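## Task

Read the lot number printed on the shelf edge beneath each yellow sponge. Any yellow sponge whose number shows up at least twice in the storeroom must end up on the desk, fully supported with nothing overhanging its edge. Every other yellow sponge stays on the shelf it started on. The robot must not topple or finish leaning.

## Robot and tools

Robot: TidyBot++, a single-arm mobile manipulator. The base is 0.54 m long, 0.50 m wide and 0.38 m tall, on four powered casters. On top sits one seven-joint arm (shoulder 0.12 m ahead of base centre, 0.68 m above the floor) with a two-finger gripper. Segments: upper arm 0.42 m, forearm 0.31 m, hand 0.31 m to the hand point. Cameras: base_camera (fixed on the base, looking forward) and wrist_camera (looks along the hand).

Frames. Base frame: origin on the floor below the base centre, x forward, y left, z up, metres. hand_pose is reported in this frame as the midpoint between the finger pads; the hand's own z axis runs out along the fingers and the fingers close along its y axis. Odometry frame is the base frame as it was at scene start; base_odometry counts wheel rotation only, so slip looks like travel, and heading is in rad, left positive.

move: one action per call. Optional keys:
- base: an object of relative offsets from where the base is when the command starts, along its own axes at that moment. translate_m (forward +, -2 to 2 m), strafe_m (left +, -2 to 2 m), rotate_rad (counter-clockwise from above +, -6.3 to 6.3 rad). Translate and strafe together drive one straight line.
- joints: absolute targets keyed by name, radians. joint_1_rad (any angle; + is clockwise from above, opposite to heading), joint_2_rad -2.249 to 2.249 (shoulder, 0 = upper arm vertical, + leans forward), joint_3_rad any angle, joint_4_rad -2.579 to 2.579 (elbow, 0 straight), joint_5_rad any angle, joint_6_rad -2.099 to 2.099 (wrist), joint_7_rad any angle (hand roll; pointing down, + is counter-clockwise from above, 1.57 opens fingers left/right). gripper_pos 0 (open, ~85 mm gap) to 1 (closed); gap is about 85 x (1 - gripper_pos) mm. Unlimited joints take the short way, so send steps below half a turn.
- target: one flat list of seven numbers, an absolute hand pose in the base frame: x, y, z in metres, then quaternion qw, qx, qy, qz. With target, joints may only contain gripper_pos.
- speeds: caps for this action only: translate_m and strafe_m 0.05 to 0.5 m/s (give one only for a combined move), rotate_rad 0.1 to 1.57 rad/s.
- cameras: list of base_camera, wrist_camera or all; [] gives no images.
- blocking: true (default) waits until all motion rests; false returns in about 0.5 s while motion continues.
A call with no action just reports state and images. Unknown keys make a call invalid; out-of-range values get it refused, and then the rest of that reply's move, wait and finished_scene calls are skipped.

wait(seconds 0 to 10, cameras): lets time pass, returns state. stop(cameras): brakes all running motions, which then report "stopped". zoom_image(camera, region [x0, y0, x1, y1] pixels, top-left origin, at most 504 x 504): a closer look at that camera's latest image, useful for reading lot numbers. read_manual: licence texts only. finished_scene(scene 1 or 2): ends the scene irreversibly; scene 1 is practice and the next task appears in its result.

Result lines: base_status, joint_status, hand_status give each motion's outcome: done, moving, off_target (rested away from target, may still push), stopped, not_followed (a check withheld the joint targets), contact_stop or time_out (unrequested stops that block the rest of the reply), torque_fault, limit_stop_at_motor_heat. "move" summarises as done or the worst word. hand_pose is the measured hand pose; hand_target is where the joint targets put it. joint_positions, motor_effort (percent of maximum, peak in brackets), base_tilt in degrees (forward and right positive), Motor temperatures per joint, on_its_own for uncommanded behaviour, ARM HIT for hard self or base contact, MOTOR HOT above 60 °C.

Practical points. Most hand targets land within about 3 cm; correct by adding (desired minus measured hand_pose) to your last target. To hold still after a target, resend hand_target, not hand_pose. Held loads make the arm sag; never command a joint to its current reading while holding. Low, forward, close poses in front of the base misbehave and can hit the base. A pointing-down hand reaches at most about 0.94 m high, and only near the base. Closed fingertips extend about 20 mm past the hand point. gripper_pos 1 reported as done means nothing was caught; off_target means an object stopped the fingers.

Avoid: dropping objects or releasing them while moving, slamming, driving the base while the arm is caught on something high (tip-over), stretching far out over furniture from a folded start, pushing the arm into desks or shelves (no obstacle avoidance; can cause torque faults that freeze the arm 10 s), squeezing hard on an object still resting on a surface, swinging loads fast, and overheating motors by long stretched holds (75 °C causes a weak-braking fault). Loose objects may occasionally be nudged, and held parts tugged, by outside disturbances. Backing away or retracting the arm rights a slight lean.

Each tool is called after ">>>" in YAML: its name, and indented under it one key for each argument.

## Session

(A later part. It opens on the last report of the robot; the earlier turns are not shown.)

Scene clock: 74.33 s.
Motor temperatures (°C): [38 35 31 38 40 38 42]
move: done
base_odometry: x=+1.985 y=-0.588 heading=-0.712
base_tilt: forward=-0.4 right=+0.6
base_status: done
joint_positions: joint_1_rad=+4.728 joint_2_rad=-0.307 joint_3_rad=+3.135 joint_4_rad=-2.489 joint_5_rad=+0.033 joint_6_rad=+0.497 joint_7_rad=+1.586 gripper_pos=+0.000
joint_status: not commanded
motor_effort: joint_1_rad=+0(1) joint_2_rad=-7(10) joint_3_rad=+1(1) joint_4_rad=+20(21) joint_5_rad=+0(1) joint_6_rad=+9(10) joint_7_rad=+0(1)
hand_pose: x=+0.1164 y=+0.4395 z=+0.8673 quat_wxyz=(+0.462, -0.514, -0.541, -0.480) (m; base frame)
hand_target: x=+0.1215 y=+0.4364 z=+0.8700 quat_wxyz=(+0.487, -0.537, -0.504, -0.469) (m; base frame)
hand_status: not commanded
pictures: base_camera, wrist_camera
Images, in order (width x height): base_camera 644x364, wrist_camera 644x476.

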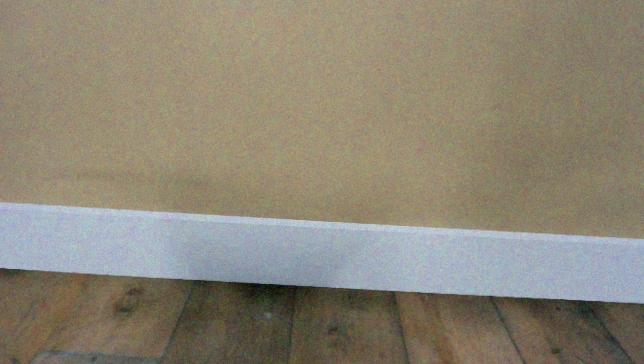

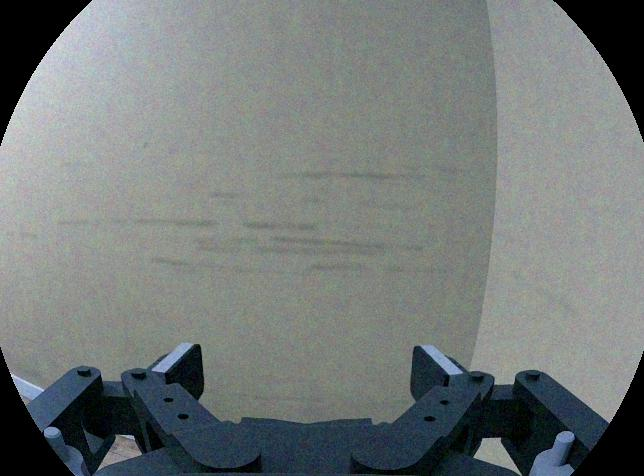

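>>> move:
  joints: {"joint_1_rad": 3.6}
  cameras: ["wrist_camera"]

Scene clock: 76.87 s.
Motor temperatures (°C): [38 35 31 38 40 38 42]
move: done
base_odometry: x=+1.985 y=-0.588 heading=-0.712
base_tilt: forward=-0.4 right=+0.6
base_status: not commanded
joint_positions: joint_1_rad=+3.618 joint_2_rad=-0.307 joint_3_rad=+3.135 joint_4_rad=-2.489 joint_5_rad=+0.033 joint_6_rad=+0.497 joint_7_rad=+1.586 gripper_pos=+0.000
joint_status: all done
motor_effort: joint_1_rad=-1(3) joint_2_rad=-7(9) joint_3_rad=+1(1) joint_4_rad=+19(20) joint_5_rad=+1(1) joint_6_rad=+9(9) joint_7_rad=+0(1)
hand_pose: x=-0.2757 y=+0.1933 z=+0.8673 quat_wxyz=(+0.645, -0.152, -0.731, -0.164) (m; base frame)
hand_target: x=-0.2708 y=+0.1963 z=+0.8700 quat_wxyz=(+0.661, -0.191, -0.711, -0.142) (m; base frame)
hand_status: not commanded
pictures: wrist_camera
Images, in order (width x height): wrist_camera 644x476.

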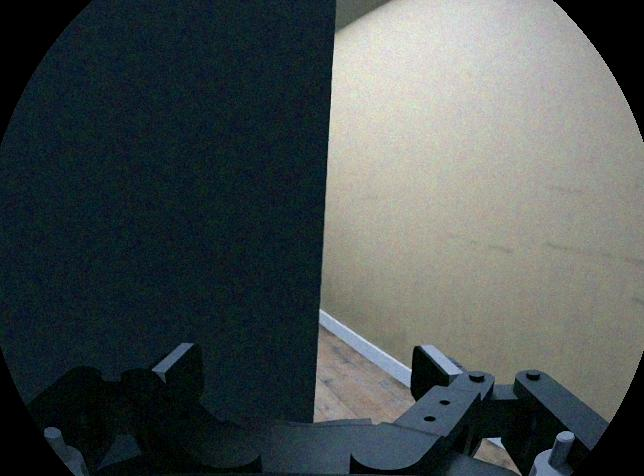

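>>> move:
  base: {"strafe_m": 0.75}
  cameras: ["wrist_camera"]

>>> move:
  joints: {"joint_1_rad": 2.9}

Scene clock: 79.63 s.
Motor temperatures (°C): [38 35 31 38 40 38 42]
move: done
base_odometry: x=+2.475 y=-0.020 heading=-0.712
base_tilt: forward=-0.4 right=+0.6
base_status: done
joint_positions: joint_1_rad=+3.616 joint_2_rad=-0.307 joint_3_rad=+3.136 joint_4_rad=-2.489 joint_5_rad=+0.033 joint_6_rad=+0.497 joint_7_rad=+1.586 gripper_pos=+0.000
joint_status: not commanded
motor_effort: joint_1_rad=+0(1) joint_2_rad=-8(9) joint_3_rad=+0(2) joint_4_rad=+19(20) joint_5_rad=+1(1) joint_6_rad=+8(10) joint_7_rad=+0(1)
hand_pose: x=-0.2760 y=+0.1926 z=+0.8673 quat_wxyz=(+0.645, -0.151, -0.731, -0.164) (m; base frame)
hand_target: x=-0.2708 y=+0.1963 z=+0.8700 quat_wxyz=(+0.661, -0.191, -0.711, -0.142) (m; base frame)
hand_status: not commanded
pictures: wrist_camera
Images, in order (width x height): wrist_camera 644x476.

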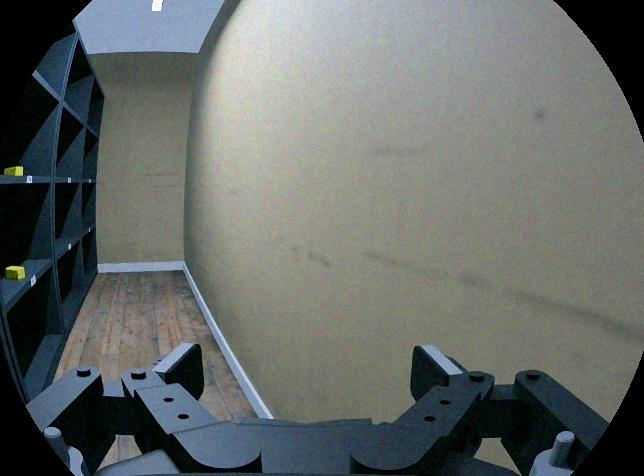

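Scene clock: 81.60 s.
Motor temperatures (°C): [38 35 31 38 40 38 42]
move: done
base_odometry: x=+2.475 y=-0.020 heading=-0.712
base_tilt: forward=-0.3 right=+0.6
base_status: not commanded
joint_positions: joint_1_rad=+2.918 joint_2_rad=-0.307 joint_3_rad=+3.136 joint_4_rad=-2.489 joint_5_rad=+0.033 joint_6_rad=+0.497 joint_7_rad=+1.586 gripper_pos=+0.000
joint_status: all done
motor_effort: joint_1_rad=+0(2) joint_2_rad=-7(8) joint_3_rad=+1(1) joint_4_rad=+19(20) joint_5_rad=+1(1) joint_6_rad=+9(9) joint_7_rad=+0(1)
hand_pose: x=-0.3075 y=-0.1060 z=+0.8673 quat_wxyz=(+0.662, +0.107, -0.738, +0.067) (m; base frame)
hand_target: x=-0.3056 y=-0.1010 z=+0.8700 quat_wxyz=(+0.670, +0.065, -0.734, +0.093) (m; base frame)
hand_status: not commanded
pictures: base_camera, wrist_camera
Images, in order (width x height): base_camera 644x364, wrist_camera 644x476.

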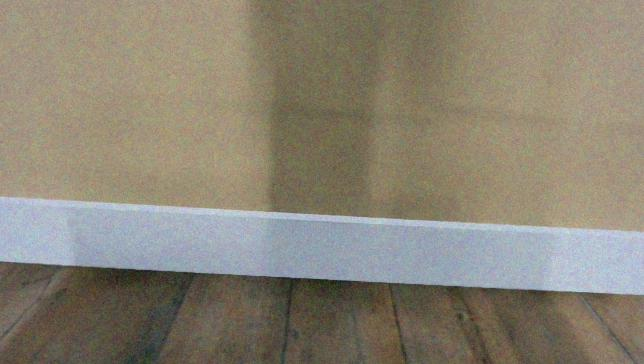

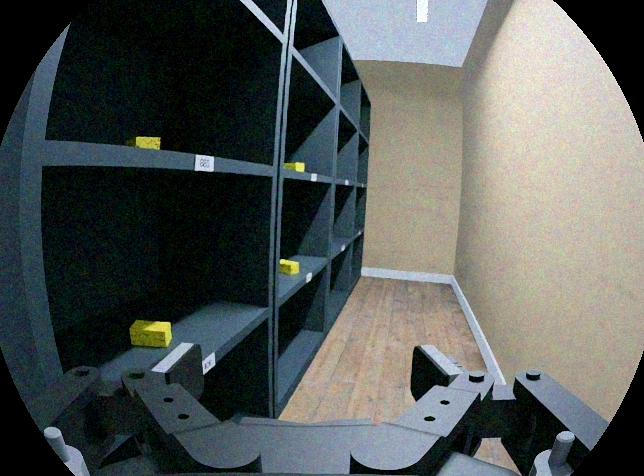

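>>> zoom_image:
  camera: "wrist_camera"
  region: [180, 145, 230, 180]

>>> zoom_image:
  camera: "wrist_camera"
  region: [190, 340, 240, 375]

>>> zoom_image:
  camera: "wrist_camera"
  region: [280, 150, 380, 220]

>>> zoom_image:
  camera: "wrist_camera"
  region: [280, 220, 380, 290]

Scaled by 10.080.

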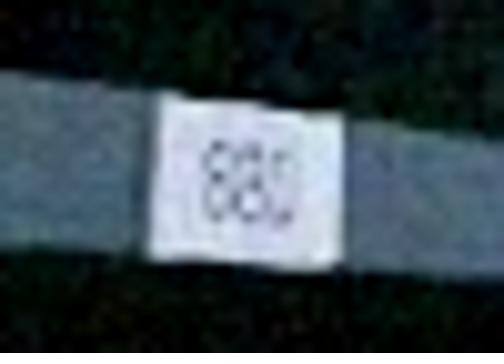

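Scaled by 10.080.

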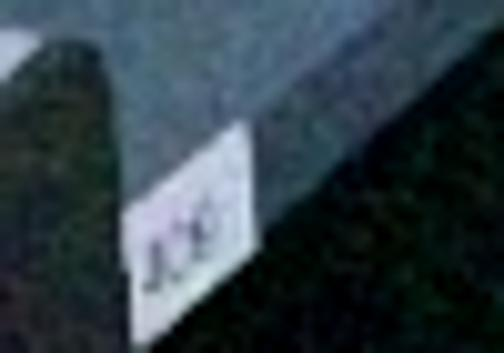

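Scaled by 5.040.

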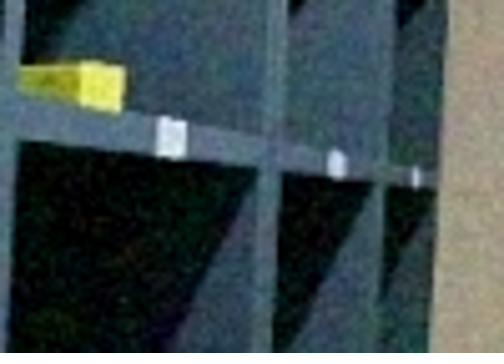

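Scaled by 5.040.

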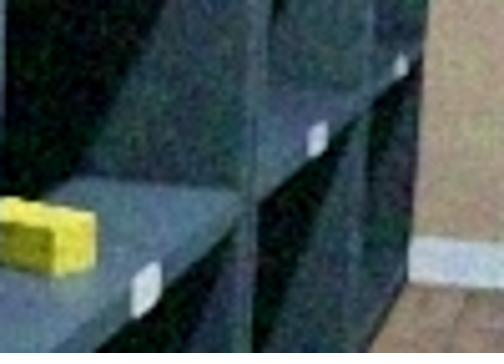

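>>> move:
  base: {"translate_m": -0.842, "strafe_m": 0.26, "rotate_rad": -1.645}
  joints: {"joint_1_rad": 0.0}

Scene clock: 88.27 s.
Motor temperatures (°C): [38 35 31 38 40 38 42]
move: time_out
base_odometry: x=+2.009 y=+0.724 heading=-2.358
base_tilt: forward=-0.3 right=+0.6
base_status: translate_m time_out (by the wheels' count: -0.839 of -0.842); strafe_m time_out (by the wheels' count: +0.259 of +0.260); rotate_rad time_out (by the wheels' count: -1.646 of -1.645)
joint_positions: joint_1_rad=+0.018 joint_2_rad=-0.309 joint_3_rad=+3.136 joint_4_rad=-2.489 joint_5_rad=+0.033 joint_6_rad=+0.497 joint_7_rad=+1.586 gripper_pos=+0.000
joint_status: all done
motor_effort: joint_1_rad=+0(3) joint_2_rad=-8(13) joint_3_rad=+0(3) joint_4_rad=+19(21) joint_5_rad=+1(1) joint_6_rad=+9(10) joint_7_rad=+0(1)
hand_pose: x=+0.5581 y=+0.0010 z=+0.8679 quat_wxyz=(+0.014, +0.745, +0.018, +0.666) (m; base frame)
hand_target: x=+0.5554 y=-0.0035 z=+0.8700 quat_wxyz=(-0.012, +0.736, -0.024, +0.676) (m; base frame)
hand_status: not commanded
pictures: base_camera, wrist_camera
Images, in order (width x height): base_camera 644x364, wrist_camera 644x476.

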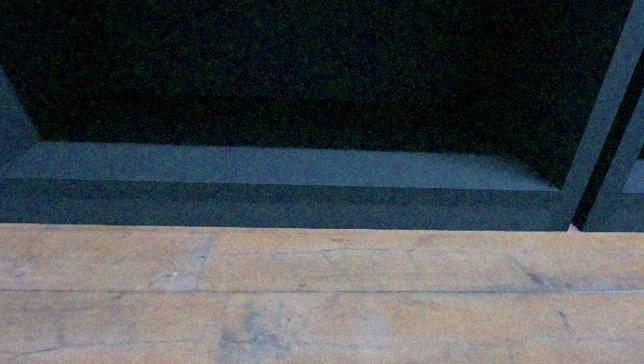

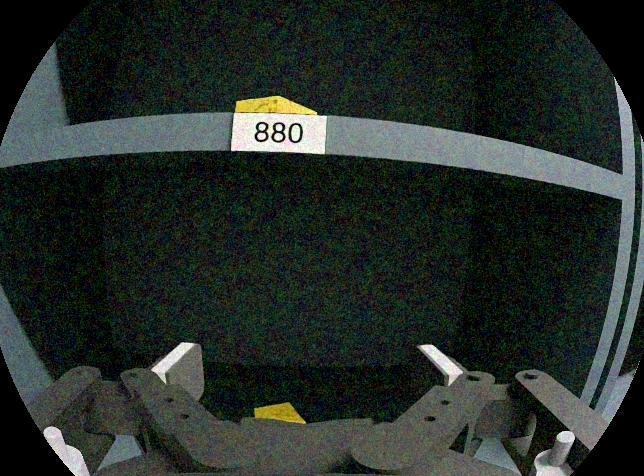

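>>> move:
  joints: {"joint_6_rad": 0.0}
  cameras: ["wrist_camera"]

>>> zoom_image:
  camera: "wrist_camera"
  region: [200, 190, 440, 370]

Scene clock: 90.07 s.
Motor temperatures (°C): [38 35 31 38 40 38 42]
move: done
base_odometry: x=+2.009 y=+0.724 heading=-2.358
base_tilt: forward=-0.3 right=+0.6
base_status: not commanded
joint_positions: joint_1_rad=+0.018 joint_2_rad=-0.309 joint_3_rad=+3.136 joint_4_rad=-2.493 joint_5_rad=+0.033 joint_6_rad=+0.043 joint_7_rad=+1.586 gripper_pos=+0.000
joint_status: all done
motor_effort: joint_1_rad=+0(1) joint_2_rad=-7(8) joint_3_rad=+1(1) joint_4_rad=+18(21) joint_5_rad=+1(1) joint_6_rad=+7(10) joint_7_rad=+0(1)
hand_pose: x=+0.5100 y=-0.0031 z=+0.7335 quat_wxyz=(+0.015, +0.877, +0.016, +0.479) (m; base frame)
hand_target: x=+0.4959 y=+0.0014 z=+0.7118 quat_wxyz=(-0.013, +0.892, -0.025, +0.451) (m; base frame)
hand_status: not commanded
pictures: wrist_camera
Images, in order (width x height): wrist_camera 644x476.

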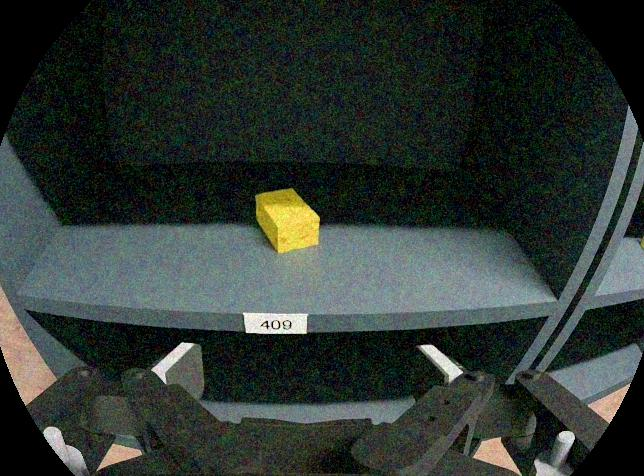

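Scaled by 2.100.

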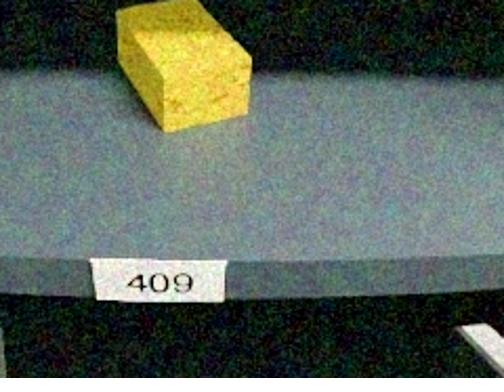

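>>> move:

Scene clock: 91.33 s.
Motor temperatures (°C): [38 35 31 38 40 38 42]
base_odometry: x=+2.009 y=+0.724 heading=-2.358
base_tilt: forward=-0.3 right=+0.6
base_status: not commanded
joint_positions: joint_1_rad=+0.018 joint_2_rad=-0.309 joint_3_rad=+3.136 joint_4_rad=-2.493 joint_5_rad=+0.033 joint_6_rad=+0.043 joint_7_rad=+1.586 gripper_pos=+0.000
joint_status: all done
motor_effort: joint_1_rad=+0(1) joint_2_rad=-7(8) joint_3_rad=+0(1) joint_4_rad=+19(21) joint_5_rad=+1(1) joint_6_rad=+7(10) joint_7_rad=+0(1)
hand_pose: x=+0.5100 y=-0.0031 z=+0.7335 quat_wxyz=(+0.015, +0.877, +0.016, +0.479) (m; base frame)
hand_target: x=+0.4959 y=+0.0014 z=+0.7118 quat_wxyz=(-0.013, +0.892, -0.025, +0.451) (m; base frame)
hand_status: not commanded
pictures: base_camera, wrist_camera
Images, in order (width x height): base_camera 644x364, wrist_camera 644x476.

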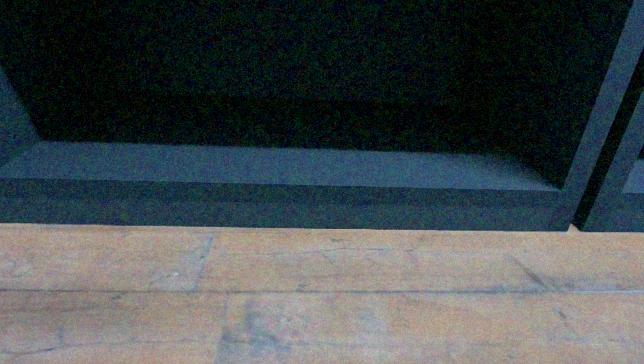

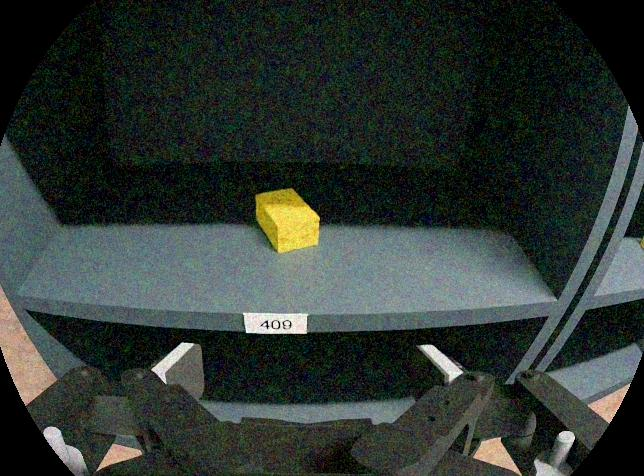

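>>> move:
  base: {"strafe_m": -0.93, "translate_m": -0.06}
  joints: {"joint_1_rad": 0.0, "joint_2_rad": -1.0, "joint_4_rad": -2.5, "joint_6_rad": -0.4}

Scene clock: 98.70 s.
Motor temperatures (°C): [38 35 31 38 40 38 42]
move: time_out
base_odometry: x=+1.490 y=+1.319 heading=-2.354
base_tilt: forward=-0.4 right=+0.6
base_status: strafe_m time_out (by the wheels' count: -0.787 of -0.930); the other done
joint_positions: joint_1_rad=-0.001 joint_2_rad=-0.994 joint_3_rad=+3.143 joint_4_rad=-2.493 joint_5_rad=+0.033 joint_6_rad=-0.348 joint_7_rad=+1.585 gripper_pos=+0.000
joint_status: all done
motor_effort: joint_1_rad=+0(7) joint_2_rad=+7(15) joint_3_rad=+1(4) joint_4_rad=+23(24) joint_5_rad=+1(1) joint_6_rad=+8(10) joint_7_rad=+0(1)
hand_pose: x=+0.3794 y=-0.0022 z=+0.8488 quat_wxyz=(+0.018, +0.798, +0.015, +0.603) (m; base frame)
hand_target: x=+0.3731 y=+0.0050 z=+0.8308 quat_wxyz=(-0.020, +0.813, -0.018, +0.581) (m; base frame)
hand_status: not commanded
pictures: base_camera, wrist_camera
Images, in order (width x height): base_camera 644x364, wrist_camera 644x476.

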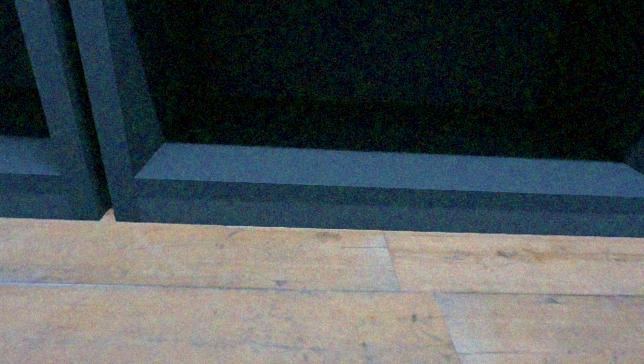

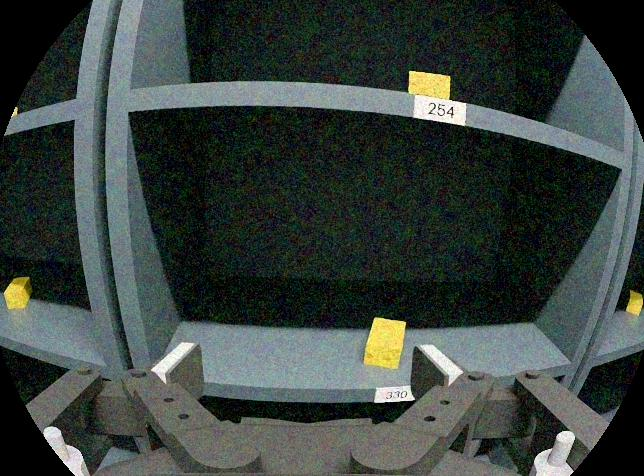

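>>> move:
  joints: {"joint_1_rad": 1.57}

>>> zoom_image:
  camera: "wrist_camera"
  region: [0, 0, 504, 470]

Scene clock: 102.20 s.
Motor temperatures (°C): [38 35 31 38 40 38 42]
move: done
base_odometry: x=+1.490 y=+1.319 heading=-2.354
base_tilt: forward=-0.3 right=+0.6
base_status: not commanded
joint_positions: joint_1_rad=+1.552 joint_2_rad=-0.994 joint_3_rad=+3.143 joint_4_rad=-2.493 joint_5_rad=+0.033 joint_6_rad=-0.348 joint_7_rad=+1.585 gripper_pos=+0.000
joint_status: all done
motor_effort: joint_1_rad=+0(2) joint_2_rad=+10(10) joint_3_rad=+1(1) joint_4_rad=+23(23) joint_5_rad=+1(1) joint_6_rad=+9(9) joint_7_rad=+0(1)
hand_pose: x=+0.1216 y=-0.2604 z=+0.8488 quat_wxyz=(+0.435, +0.579, -0.548, +0.418) (m; base frame)
hand_target: x=+0.1242 y=-0.2541 z=+0.8308 quat_wxyz=(+0.397, +0.562, -0.588, +0.426) (m; base frame)
hand_status: not commanded
pictures: base_camera, wrist_camera
Images, in order (width x height): base_camera 644x364, wrist_camera 644x476.

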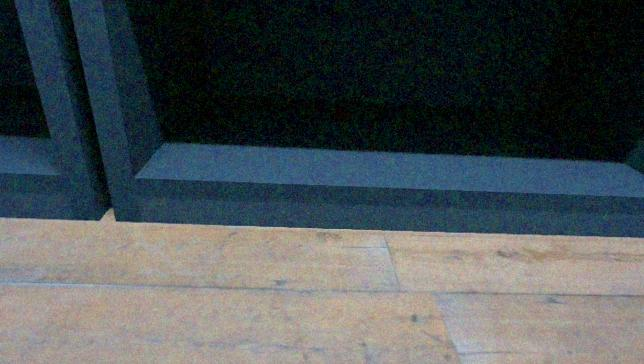

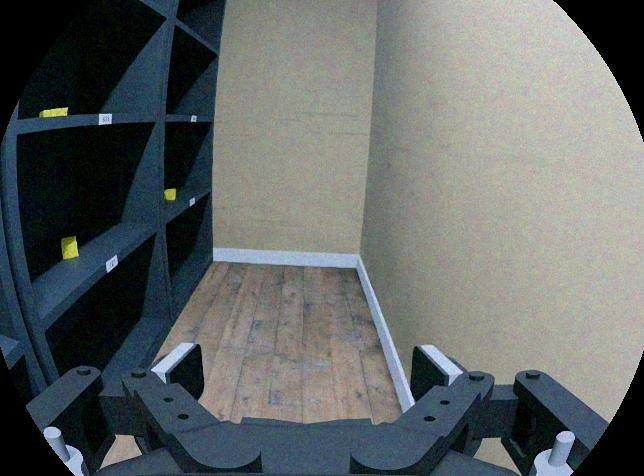

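Scaled by 1.000.

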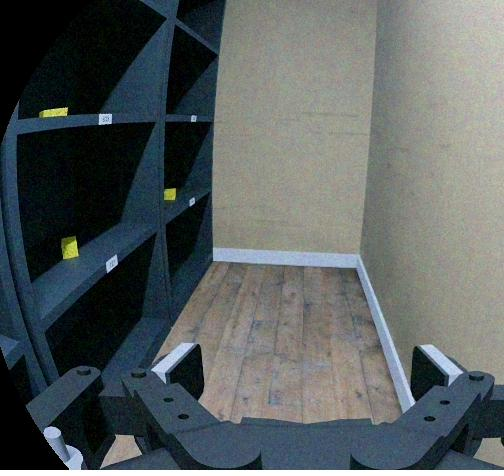

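>>> zoom_image:
  camera: "wrist_camera"
  region: [30, 90, 230, 290]

>>> zoom_image:
  camera: "wrist_camera"
  region: [160, 90, 230, 150]

>>> zoom_image:
  camera: "wrist_camera"
  region: [80, 100, 130, 140]

>>> zoom_image:
  camera: "wrist_camera"
  region: [90, 240, 140, 280]

>>> zoom_image:
  camera: "wrist_camera"
  region: [170, 180, 220, 220]

Scaled by 2.520.

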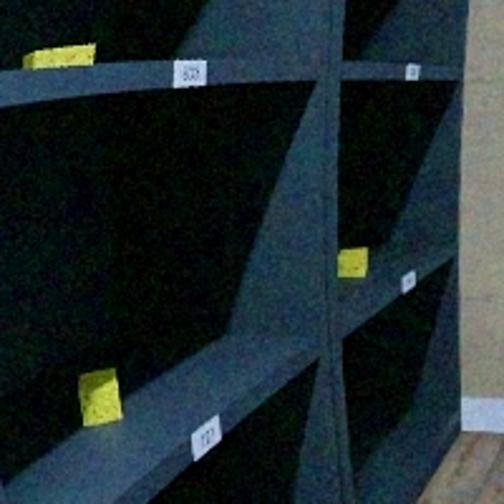

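Scaled by 7.200.

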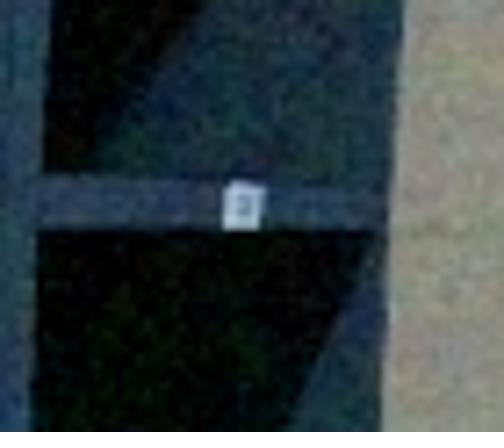

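Scaled by 10.080.

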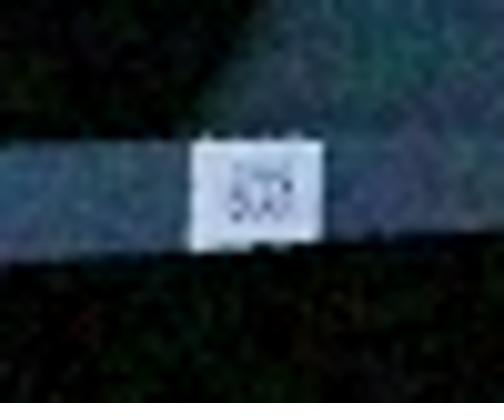

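Scaled by 10.080.

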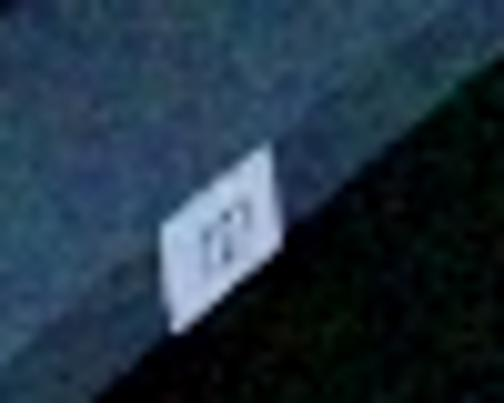

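Scaled by 10.080.

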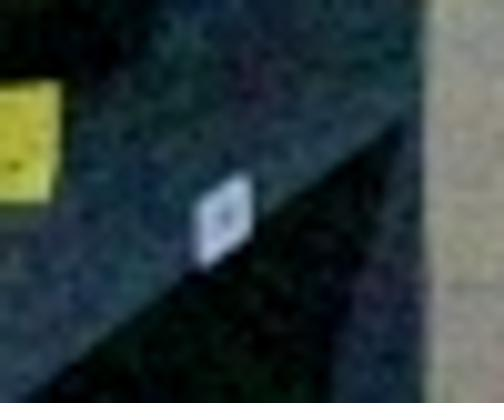

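>>> move:
  base: {"translate_m": 0.07, "strafe_m": -0.95}
  joints: {"joint_1_rad": 0.0}

>>> zoom_image:
  camera: "wrist_camera"
  region: [280, 60, 644, 420]

Scene clock: 106.47 s.
Motor temperatures (°C): [38 35 31 38 40 38 42]
move: done
base_odometry: x=+0.768 y=+1.940 heading=-2.354
base_tilt: forward=-0.3 right=+0.6
base_status: done
joint_positions: joint_1_rad=+0.016 joint_2_rad=-0.995 joint_3_rad=+3.143 joint_4_rad=-2.493 joint_5_rad=+0.033 joint_6_rad=-0.349 joint_7_rad=+1.585 gripper_pos=+0.000
joint_status: all done
motor_effort: joint_1_rad=-1(2) joint_2_rad=+9(11) joint_3_rad=+1(2) joint_4_rad=+23(23) joint_5_rad=+1(1) joint_6_rad=+9(9) joint_7_rad=-1(1)
hand_pose: x=+0.3791 y=-0.0065 z=+0.8489 quat_wxyz=(+0.023, +0.798, +0.008, +0.603) (m; base frame)
hand_target: x=+0.3731 y=+0.0050 z=+0.8308 quat_wxyz=(-0.020, +0.813, -0.018, +0.581) (m; base frame)
hand_status: not commanded
pictures: base_camera, wrist_camera
Images, in order (width x height): base_camera 644x364, wrist_camera 644x476.

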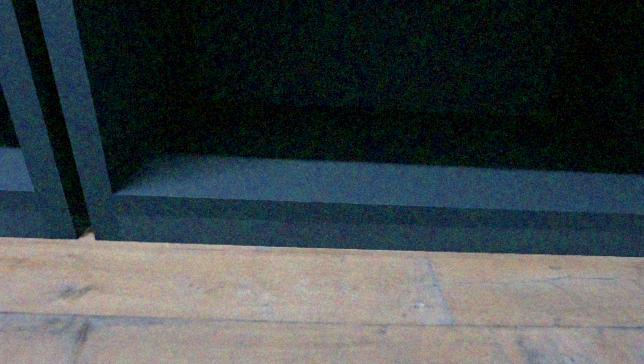

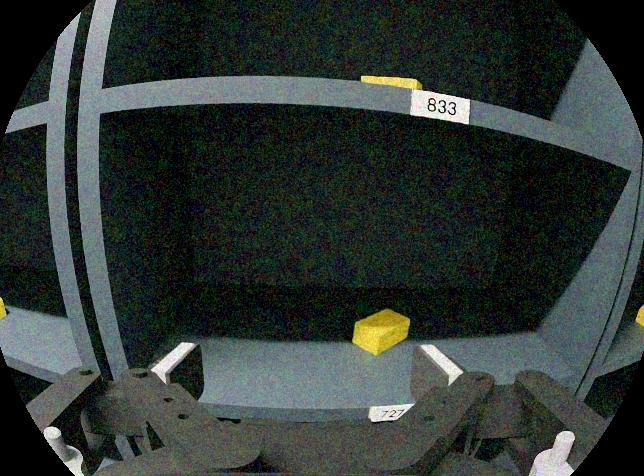

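Scaled by 1.385.

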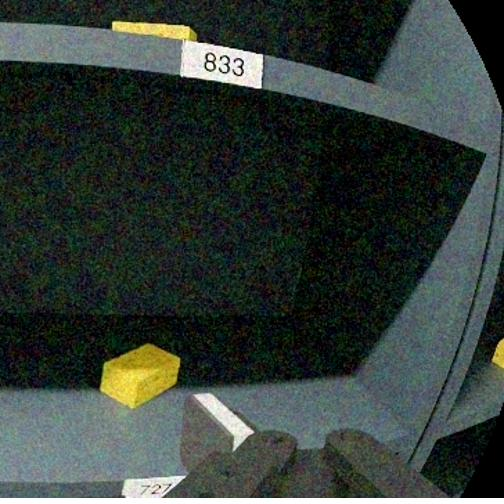

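>>> move:
  base: {"strafe_m": -0.9}

>>> zoom_image:
  camera: "wrist_camera"
  region: [280, 60, 644, 420]

Scene clock: 109.33 s.
Motor temperatures (°C): [38 35 31 38 40 38 42]
move: done
base_odometry: x=+0.130 y=+2.575 heading=-2.354
base_tilt: forward=-0.3 right=+0.6
base_status: done
joint_positions: joint_1_rad=+0.013 joint_2_rad=-0.995 joint_3_rad=+3.143 joint_4_rad=-2.493 joint_5_rad=+0.033 joint_6_rad=-0.349 joint_7_rad=+1.585 gripper_pos=+0.000
joint_status: not commanded
motor_effort: joint_1_rad=+0(1) joint_2_rad=+9(10) joint_3_rad=+1(2) joint_4_rad=+22(23) joint_5_rad=+1(1) joint_6_rad=+8(9) joint_7_rad=+0(1)
hand_pose: x=+0.3791 y=-0.0059 z=+0.8489 quat_wxyz=(+0.022, +0.798, +0.009, +0.603) (m; base frame)
hand_target: x=+0.3731 y=+0.0050 z=+0.8308 quat_wxyz=(-0.020, +0.813, -0.018, +0.581) (m; base frame)
hand_status: not commanded
pictures: base_camera, wrist_camera
Images, in order (width x height): base_camera 644x364, wrist_camera 644x476.

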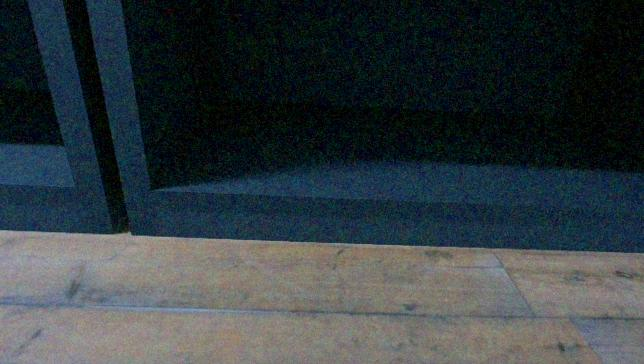

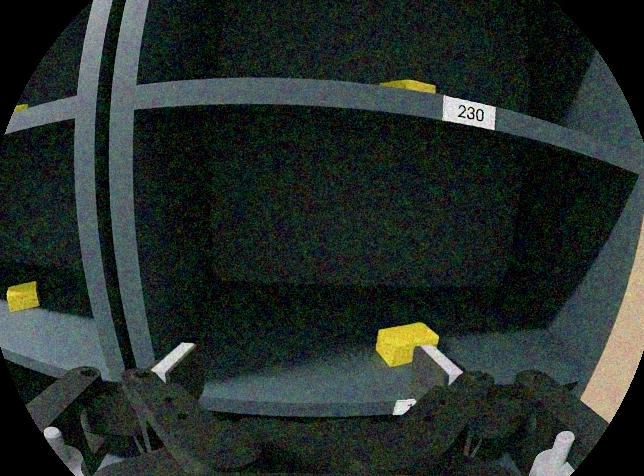

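Scaled by 1.385.

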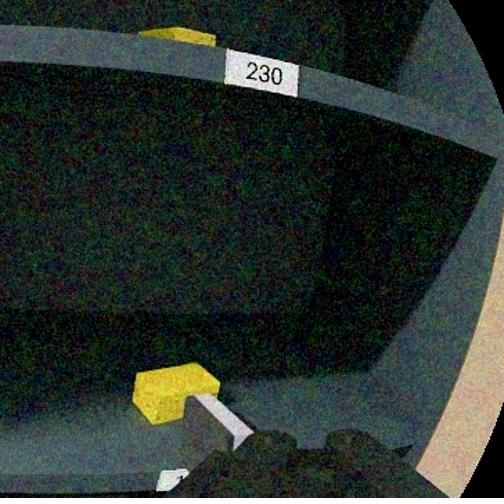

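>>> move:
  base: {"strafe_m": -0.13}

>>> zoom_image:
  camera: "wrist_camera"
  region: [200, 60, 564, 420]

Scene clock: 110.80 s.
Motor temperatures (°C): [38 35 31 38 40 38 42]
move: done
base_odometry: x=+0.038 y=+2.667 heading=-2.353
base_tilt: forward=-0.4 right=+0.6
base_status: done
joint_positions: joint_1_rad=+0.010 joint_2_rad=-0.995 joint_3_rad=+3.143 joint_4_rad=-2.493 joint_5_rad=+0.033 joint_6_rad=-0.349 joint_7_rad=+1.585 gripper_pos=+0.000
joint_status: not commanded
motor_effort: joint_1_rad=+0(2) joint_2_rad=+9(10) joint_3_rad=+1(3) joint_4_rad=+22(23) joint_5_rad=+1(1) joint_6_rad=+8(9) joint_7_rad=+0(1)
hand_pose: x=+0.3791 y=-0.0051 z=+0.8489 quat_wxyz=(+0.021, +0.798, +0.010, +0.603) (m; base frame)
hand_target: x=+0.3731 y=+0.0050 z=+0.8308 quat_wxyz=(-0.020, +0.813, -0.018, +0.581) (m; base frame)
hand_status: not commanded
pictures: base_camera, wrist_camera
Images, in order (width x height): base_camera 644x364, wrist_camera 644x476.

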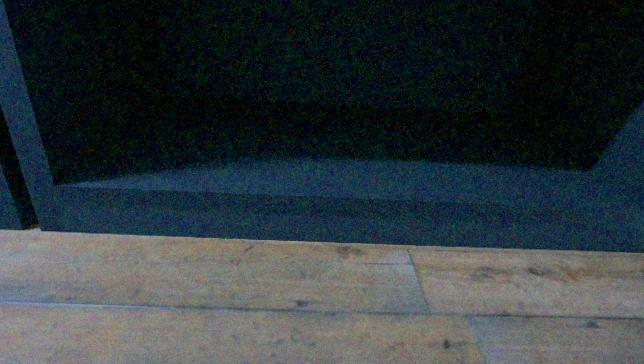

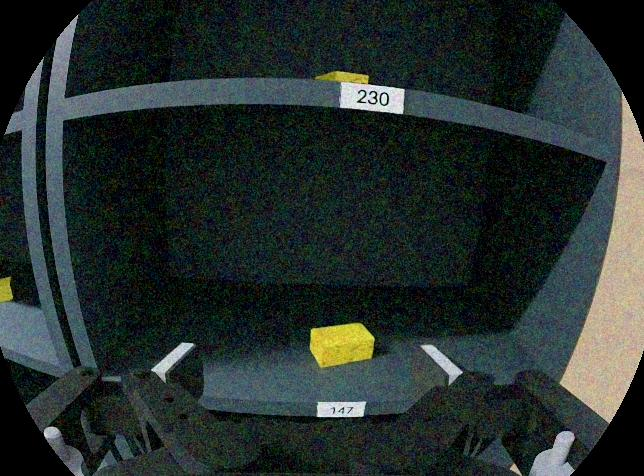

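Scaled by 1.385.

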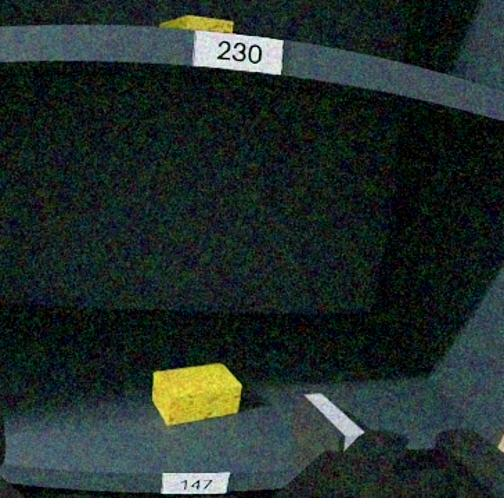

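>>> move:
  joints: {"joint_1_rad": 0.0, "joint_2_rad": -0.55, "joint_4_rad": -1.7, "joint_6_rad": -0.9}

Scene clock: 113.43 s.
Motor temperatures (°C): [38 35 31 38 40 38 42]
move: done
base_odometry: x=+0.038 y=+2.667 heading=-2.353
base_tilt: forward=-0.3 right=+0.6
base_status: not commanded
joint_positions: joint_1_rad=+0.010 joint_2_rad=-0.565 joint_3_rad=+3.143 joint_4_rad=-1.720 joint_5_rad=+0.033 joint_6_rad=-0.843 joint_7_rad=+1.585 gripper_pos=+0.000
joint_status: all done
motor_effort: joint_1_rad=+0(2) joint_2_rad=-1(10) joint_3_rad=+1(1) joint_4_rad=+21(24) joint_5_rad=+1(1) joint_6_rad=+8(10) joint_7_rad=+0(1)
hand_pose: x=+0.4645 y=-0.0104 z=+1.0356 quat_wxyz=(+0.023, +0.841, +0.004, +0.541) (m; base frame)
hand_target: x=+0.4622 y=+0.0087 z=+1.0255 quat_wxyz=(-0.022, +0.855, -0.013, +0.519) (m; base frame)
hand_status: not commanded
pictures: base_camera, wrist_camera
Images, in order (width x height): base_camera 644x364, wrist_camera 644x476.

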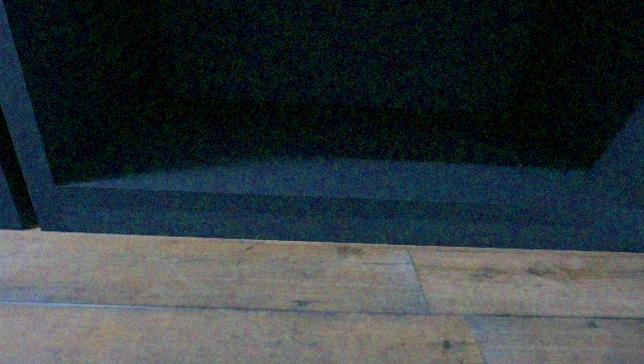

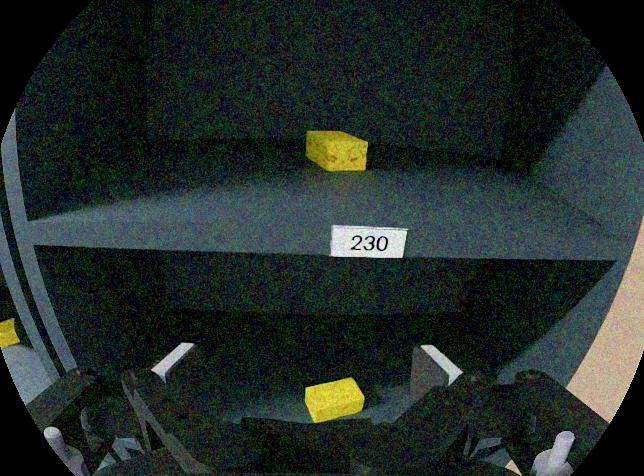

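>>> zoom_image:
  camera: "wrist_camera"
  region: [280, 110, 400, 200]

Scaled by 4.200.

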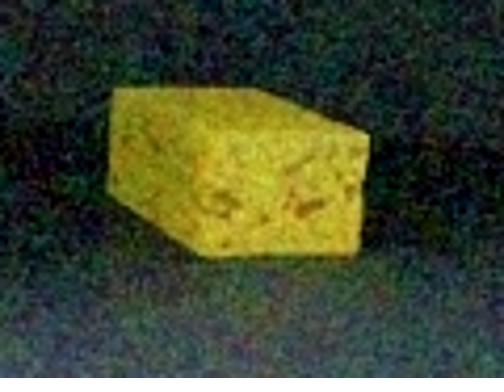

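>>> move:
  target: [0.46, -0.06, 1.14, -0.0711, 0.8761, 0.1365, 0.457]

Scene clock: 118.33 s.
Motor temperatures (°C): [38 35 31 38 40 38 42]
move: off_target
base_odometry: x=+0.038 y=+2.667 heading=-2.353
base_tilt: forward=-0.3 right=+0.6
base_status: not commanded
joint_positions: joint_1_rad=-0.461 joint_2_rad=-0.308 joint_3_rad=+3.826 joint_4_rad=-0.973 joint_5_rad=-0.218 joint_6_rad=-1.511 joint_7_rad=+1.990 gripper_pos=+0.000
joint_status: not commanded
motor_effort: joint_1_rad=+0(1) joint_2_rad=-1(2) joint_3_rad=-2(3) joint_4_rad=+15(22) joint_5_rad=-2(2) joint_6_rad=+7(9) joint_7_rad=+0(1)
hand_pose: x=+0.4632 y=-0.0873 z=+1.1424 quat_wxyz=(-0.045, +0.876, +0.096, +0.470) (m; base frame)
hand_target: x=+0.4600 y=-0.0600 z=+1.1400 quat_wxyz=(-0.071, +0.876, +0.136, +0.457) (m; base frame)
hand_status: off_target (0.028 m and 5.7 deg from the pose sent, 0.116 m and 21.4 deg at the start)
pictures: base_camera, wrist_camera
Images, in order (width x height): base_camera 644x364, wrist_camera 644x476.

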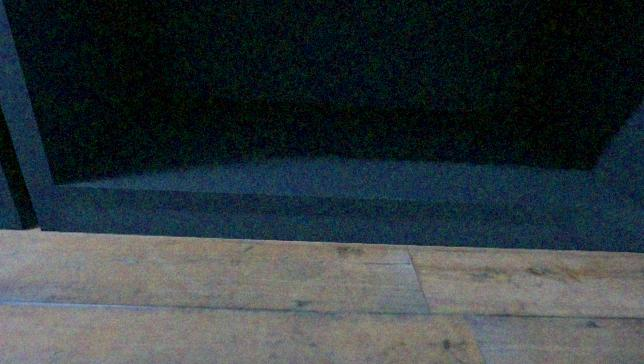

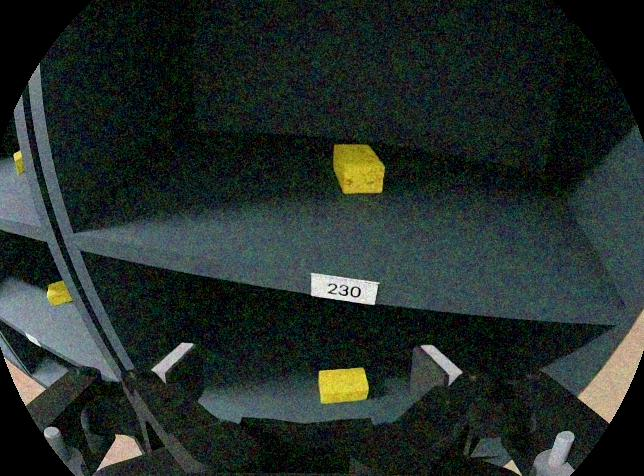

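>>> move:
  base: {"translate_m": 0.25}
  target: [0.62, -0.04, 1.12, -0.0909, 0.8696, 0.1746, 0.4527]

Scene clock: 120.90 s.
Motor temperatures (°C): [38 35 31 38 40 38 42]
move: off_target
base_odometry: x=-0.139 y=+2.489 heading=-2.354
base_tilt: forward=-0.3 right=+0.6
base_status: done
joint_positions: joint_1_rad=+0.420 joint_2_rad=+0.111 joint_3_rad=+3.223 joint_4_rad=-0.770 joint_5_rad=-0.627 joint_6_rad=-1.515 joint_7_rad=+2.173 gripper_pos=+0.000
joint_status: not commanded
motor_effort: joint_1_rad=-1(2) joint_2_rad=-20(22) joint_3_rad=+0(3) joint_4_rad=+16(18) joint_5_rad=-3(4) joint_6_rad=+6(8) joint_7_rad=+0(1)
hand_pose: x=+0.6153 y=-0.0579 z=+1.1154 quat_wxyz=(-0.065, +0.881, +0.143, +0.446) (m; base frame)
hand_target: x=+0.6200 y=-0.0400 z=+1.1200 quat_wxyz=(-0.091, +0.870, +0.175, +0.453) (m; base frame)
hand_status: off_target (0.019 m and 5.0 deg from the pose sent, 0.165 m and 10.6 deg at the start)
pictures: base_camera, wrist_camera
Images, in order (width x height): base_camera 644x364, wrist_camera 644x476.

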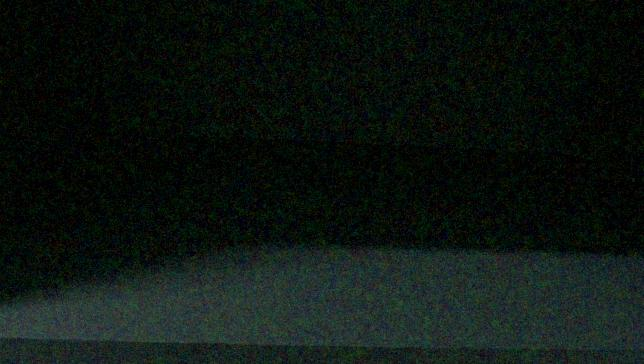

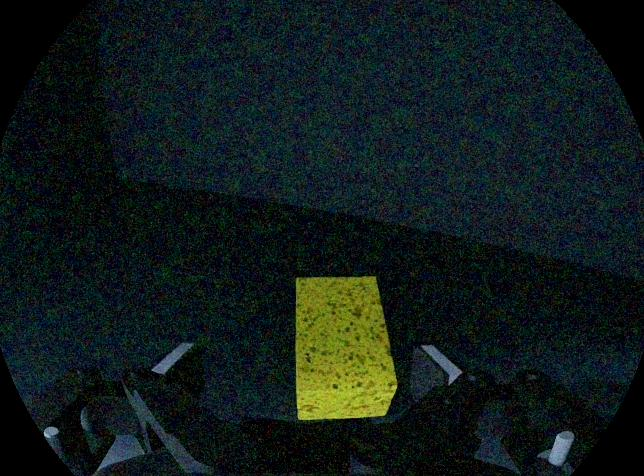

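>>> move:
  target: [0.712, -0.024, 1.055, -0.0909, 0.8696, 0.1746, 0.4527]

Scene clock: 127.67 s.
Motor temperatures (°C): [38 35 31 38 40 38 42]
move: off_target
base_odometry: x=-0.139 y=+2.489 heading=-2.354
base_tilt: forward=-0.3 right=+0.6
base_status: not commanded
joint_positions: joint_1_rad=+0.397 joint_2_rad=+0.228 joint_3_rad=+3.072 joint_4_rad=-0.842 joint_5_rad=-0.626 joint_6_rad=-1.332 joint_7_rad=+2.183 gripper_pos=+0.000
joint_status: not commanded
motor_effort: joint_1_rad=+0(1) joint_2_rad=-26(29) joint_3_rad=-1(2) joint_4_rad=+18(20) joint_5_rad=-4(5) joint_6_rad=+5(6) joint_7_rad=+0(0)
hand_pose: x=+0.6973 y=-0.0153 z=+1.0659 quat_wxyz=(-0.122, +0.871, +0.162, +0.448) (m; base frame)
hand_target: x=+0.7120 y=-0.0240 z=+1.0550 quat_wxyz=(-0.091, +0.870, +0.175, +0.453) (m; base frame)
hand_status: off_target (0.020 m and 3.9 deg from the pose sent, 0.119 m and 5.0 deg at the start)
pictures: base_camera, wrist_camera
Images, in order (width x height): base_camera 644x364, wrist_camera 644x476.

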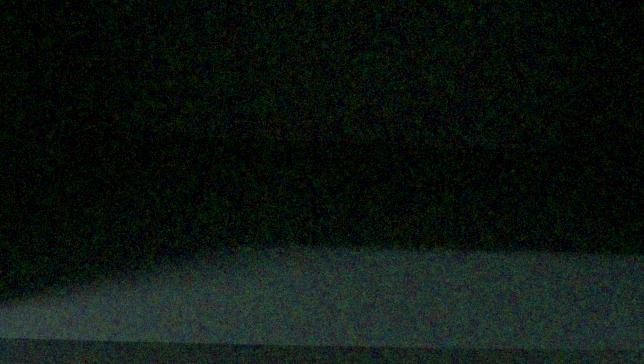

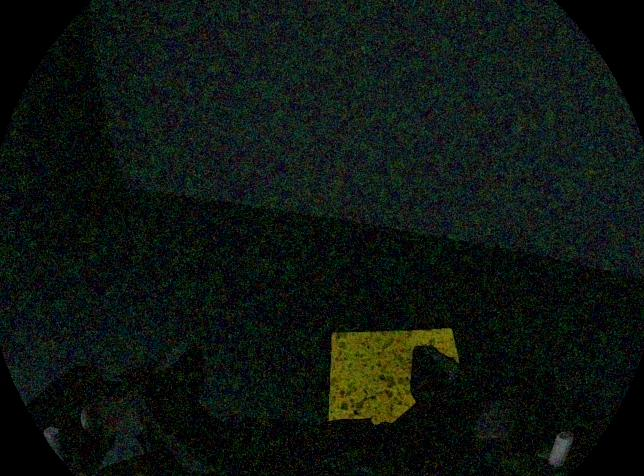

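>>> move:
  base: {"translate_m": -0.1, "strafe_m": -0.04}

Scene clock: 129.73 s.
Motor temperatures (°C): [38 35 31 38 40 38 42]
move: done
base_odometry: x=-0.097 y=+2.588 heading=-2.354
base_tilt: forward=-0.3 right=+0.6
base_status: done
joint_positions: joint_1_rad=+0.394 joint_2_rad=+0.224 joint_3_rad=+3.069 joint_4_rad=-0.842 joint_5_rad=-0.626 joint_6_rad=-1.329 joint_7_rad=+2.184 gripper_pos=+0.000
joint_status: not commanded
motor_effort: joint_1_rad=+0(3) joint_2_rad=-25(30) joint_3_rad=-1(2) joint_4_rad=+18(19) joint_5_rad=-4(5) joint_6_rad=+6(7) joint_7_rad=+0(1)
hand_pose: x=+0.6962 y=-0.0122 z=+1.0690 quat_wxyz=(-0.122, +0.869, +0.165, +0.451) (m; base frame)
hand_target: x=+0.7120 y=-0.0240 z=+1.0550 quat_wxyz=(-0.091, +0.870, +0.175, +0.453) (m; base frame)
hand_status: not commanded
pictures: base_camera, wrist_camera
Images, in order (width x height): base_camera 644x364, wrist_camera 644x476.

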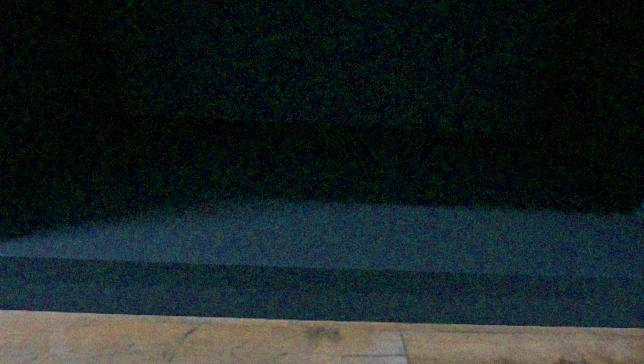

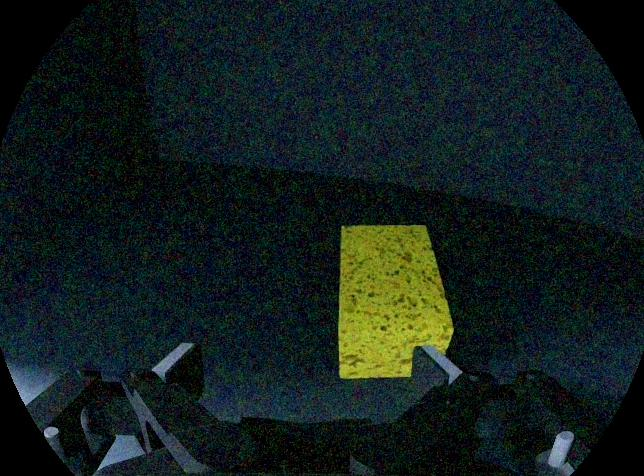

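>>> move:
  base: {"translate_m": -0.014, "strafe_m": 0.041, "rotate_rad": -0.12}
  target: [0.712, -0.024, 1.036, -0.0909, 0.8696, 0.1746, 0.4527]

Scene clock: 133.23 s.
Motor temperatures (°C): [38 35 31 38 40 38 42]
move: off_target
base_odometry: x=-0.058 y=+2.570 heading=-2.474
base_tilt: forward=-0.3 right=+0.6
base_status: done
joint_positions: joint_1_rad=+0.388 joint_2_rad=+0.213 joint_3_rad=+3.077 joint_4_rad=-0.935 joint_5_rad=-0.626 joint_6_rad=-1.275 joint_7_rad=+2.233 gripper_pos=+0.000
joint_status: not commanded
motor_effort: joint_1_rad=-1(2) joint_2_rad=-26(27) joint_3_rad=-1(2) joint_4_rad=+19(20) joint_5_rad=-4(5) joint_6_rad=+5(6) joint_7_rad=+0(1)
hand_pose: x=+0.7007 y=-0.0158 z=+1.0425 quat_wxyz=(-0.117, +0.873, +0.166, +0.444) (m; base frame)
hand_target: x=+0.7120 y=-0.0240 z=+1.0360 quat_wxyz=(-0.091, +0.870, +0.175, +0.453) (m; base frame)
hand_status: off_target (0.015 m and 3.4 deg from the pose sent, 0.038 m and 3.7 deg at the start)
pictures: base_camera, wrist_camera
Images, in order (width x height): base_camera 644x364, wrist_camera 644x476.

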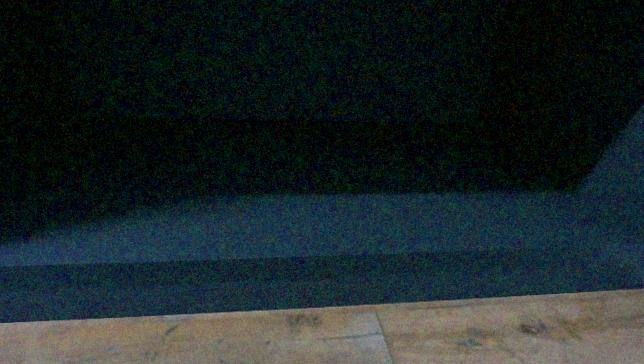

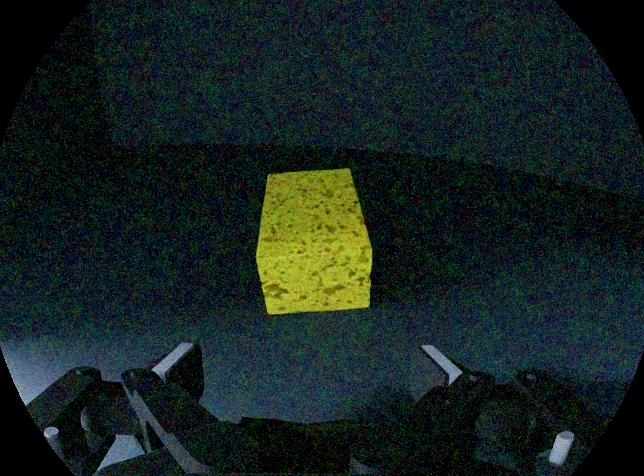

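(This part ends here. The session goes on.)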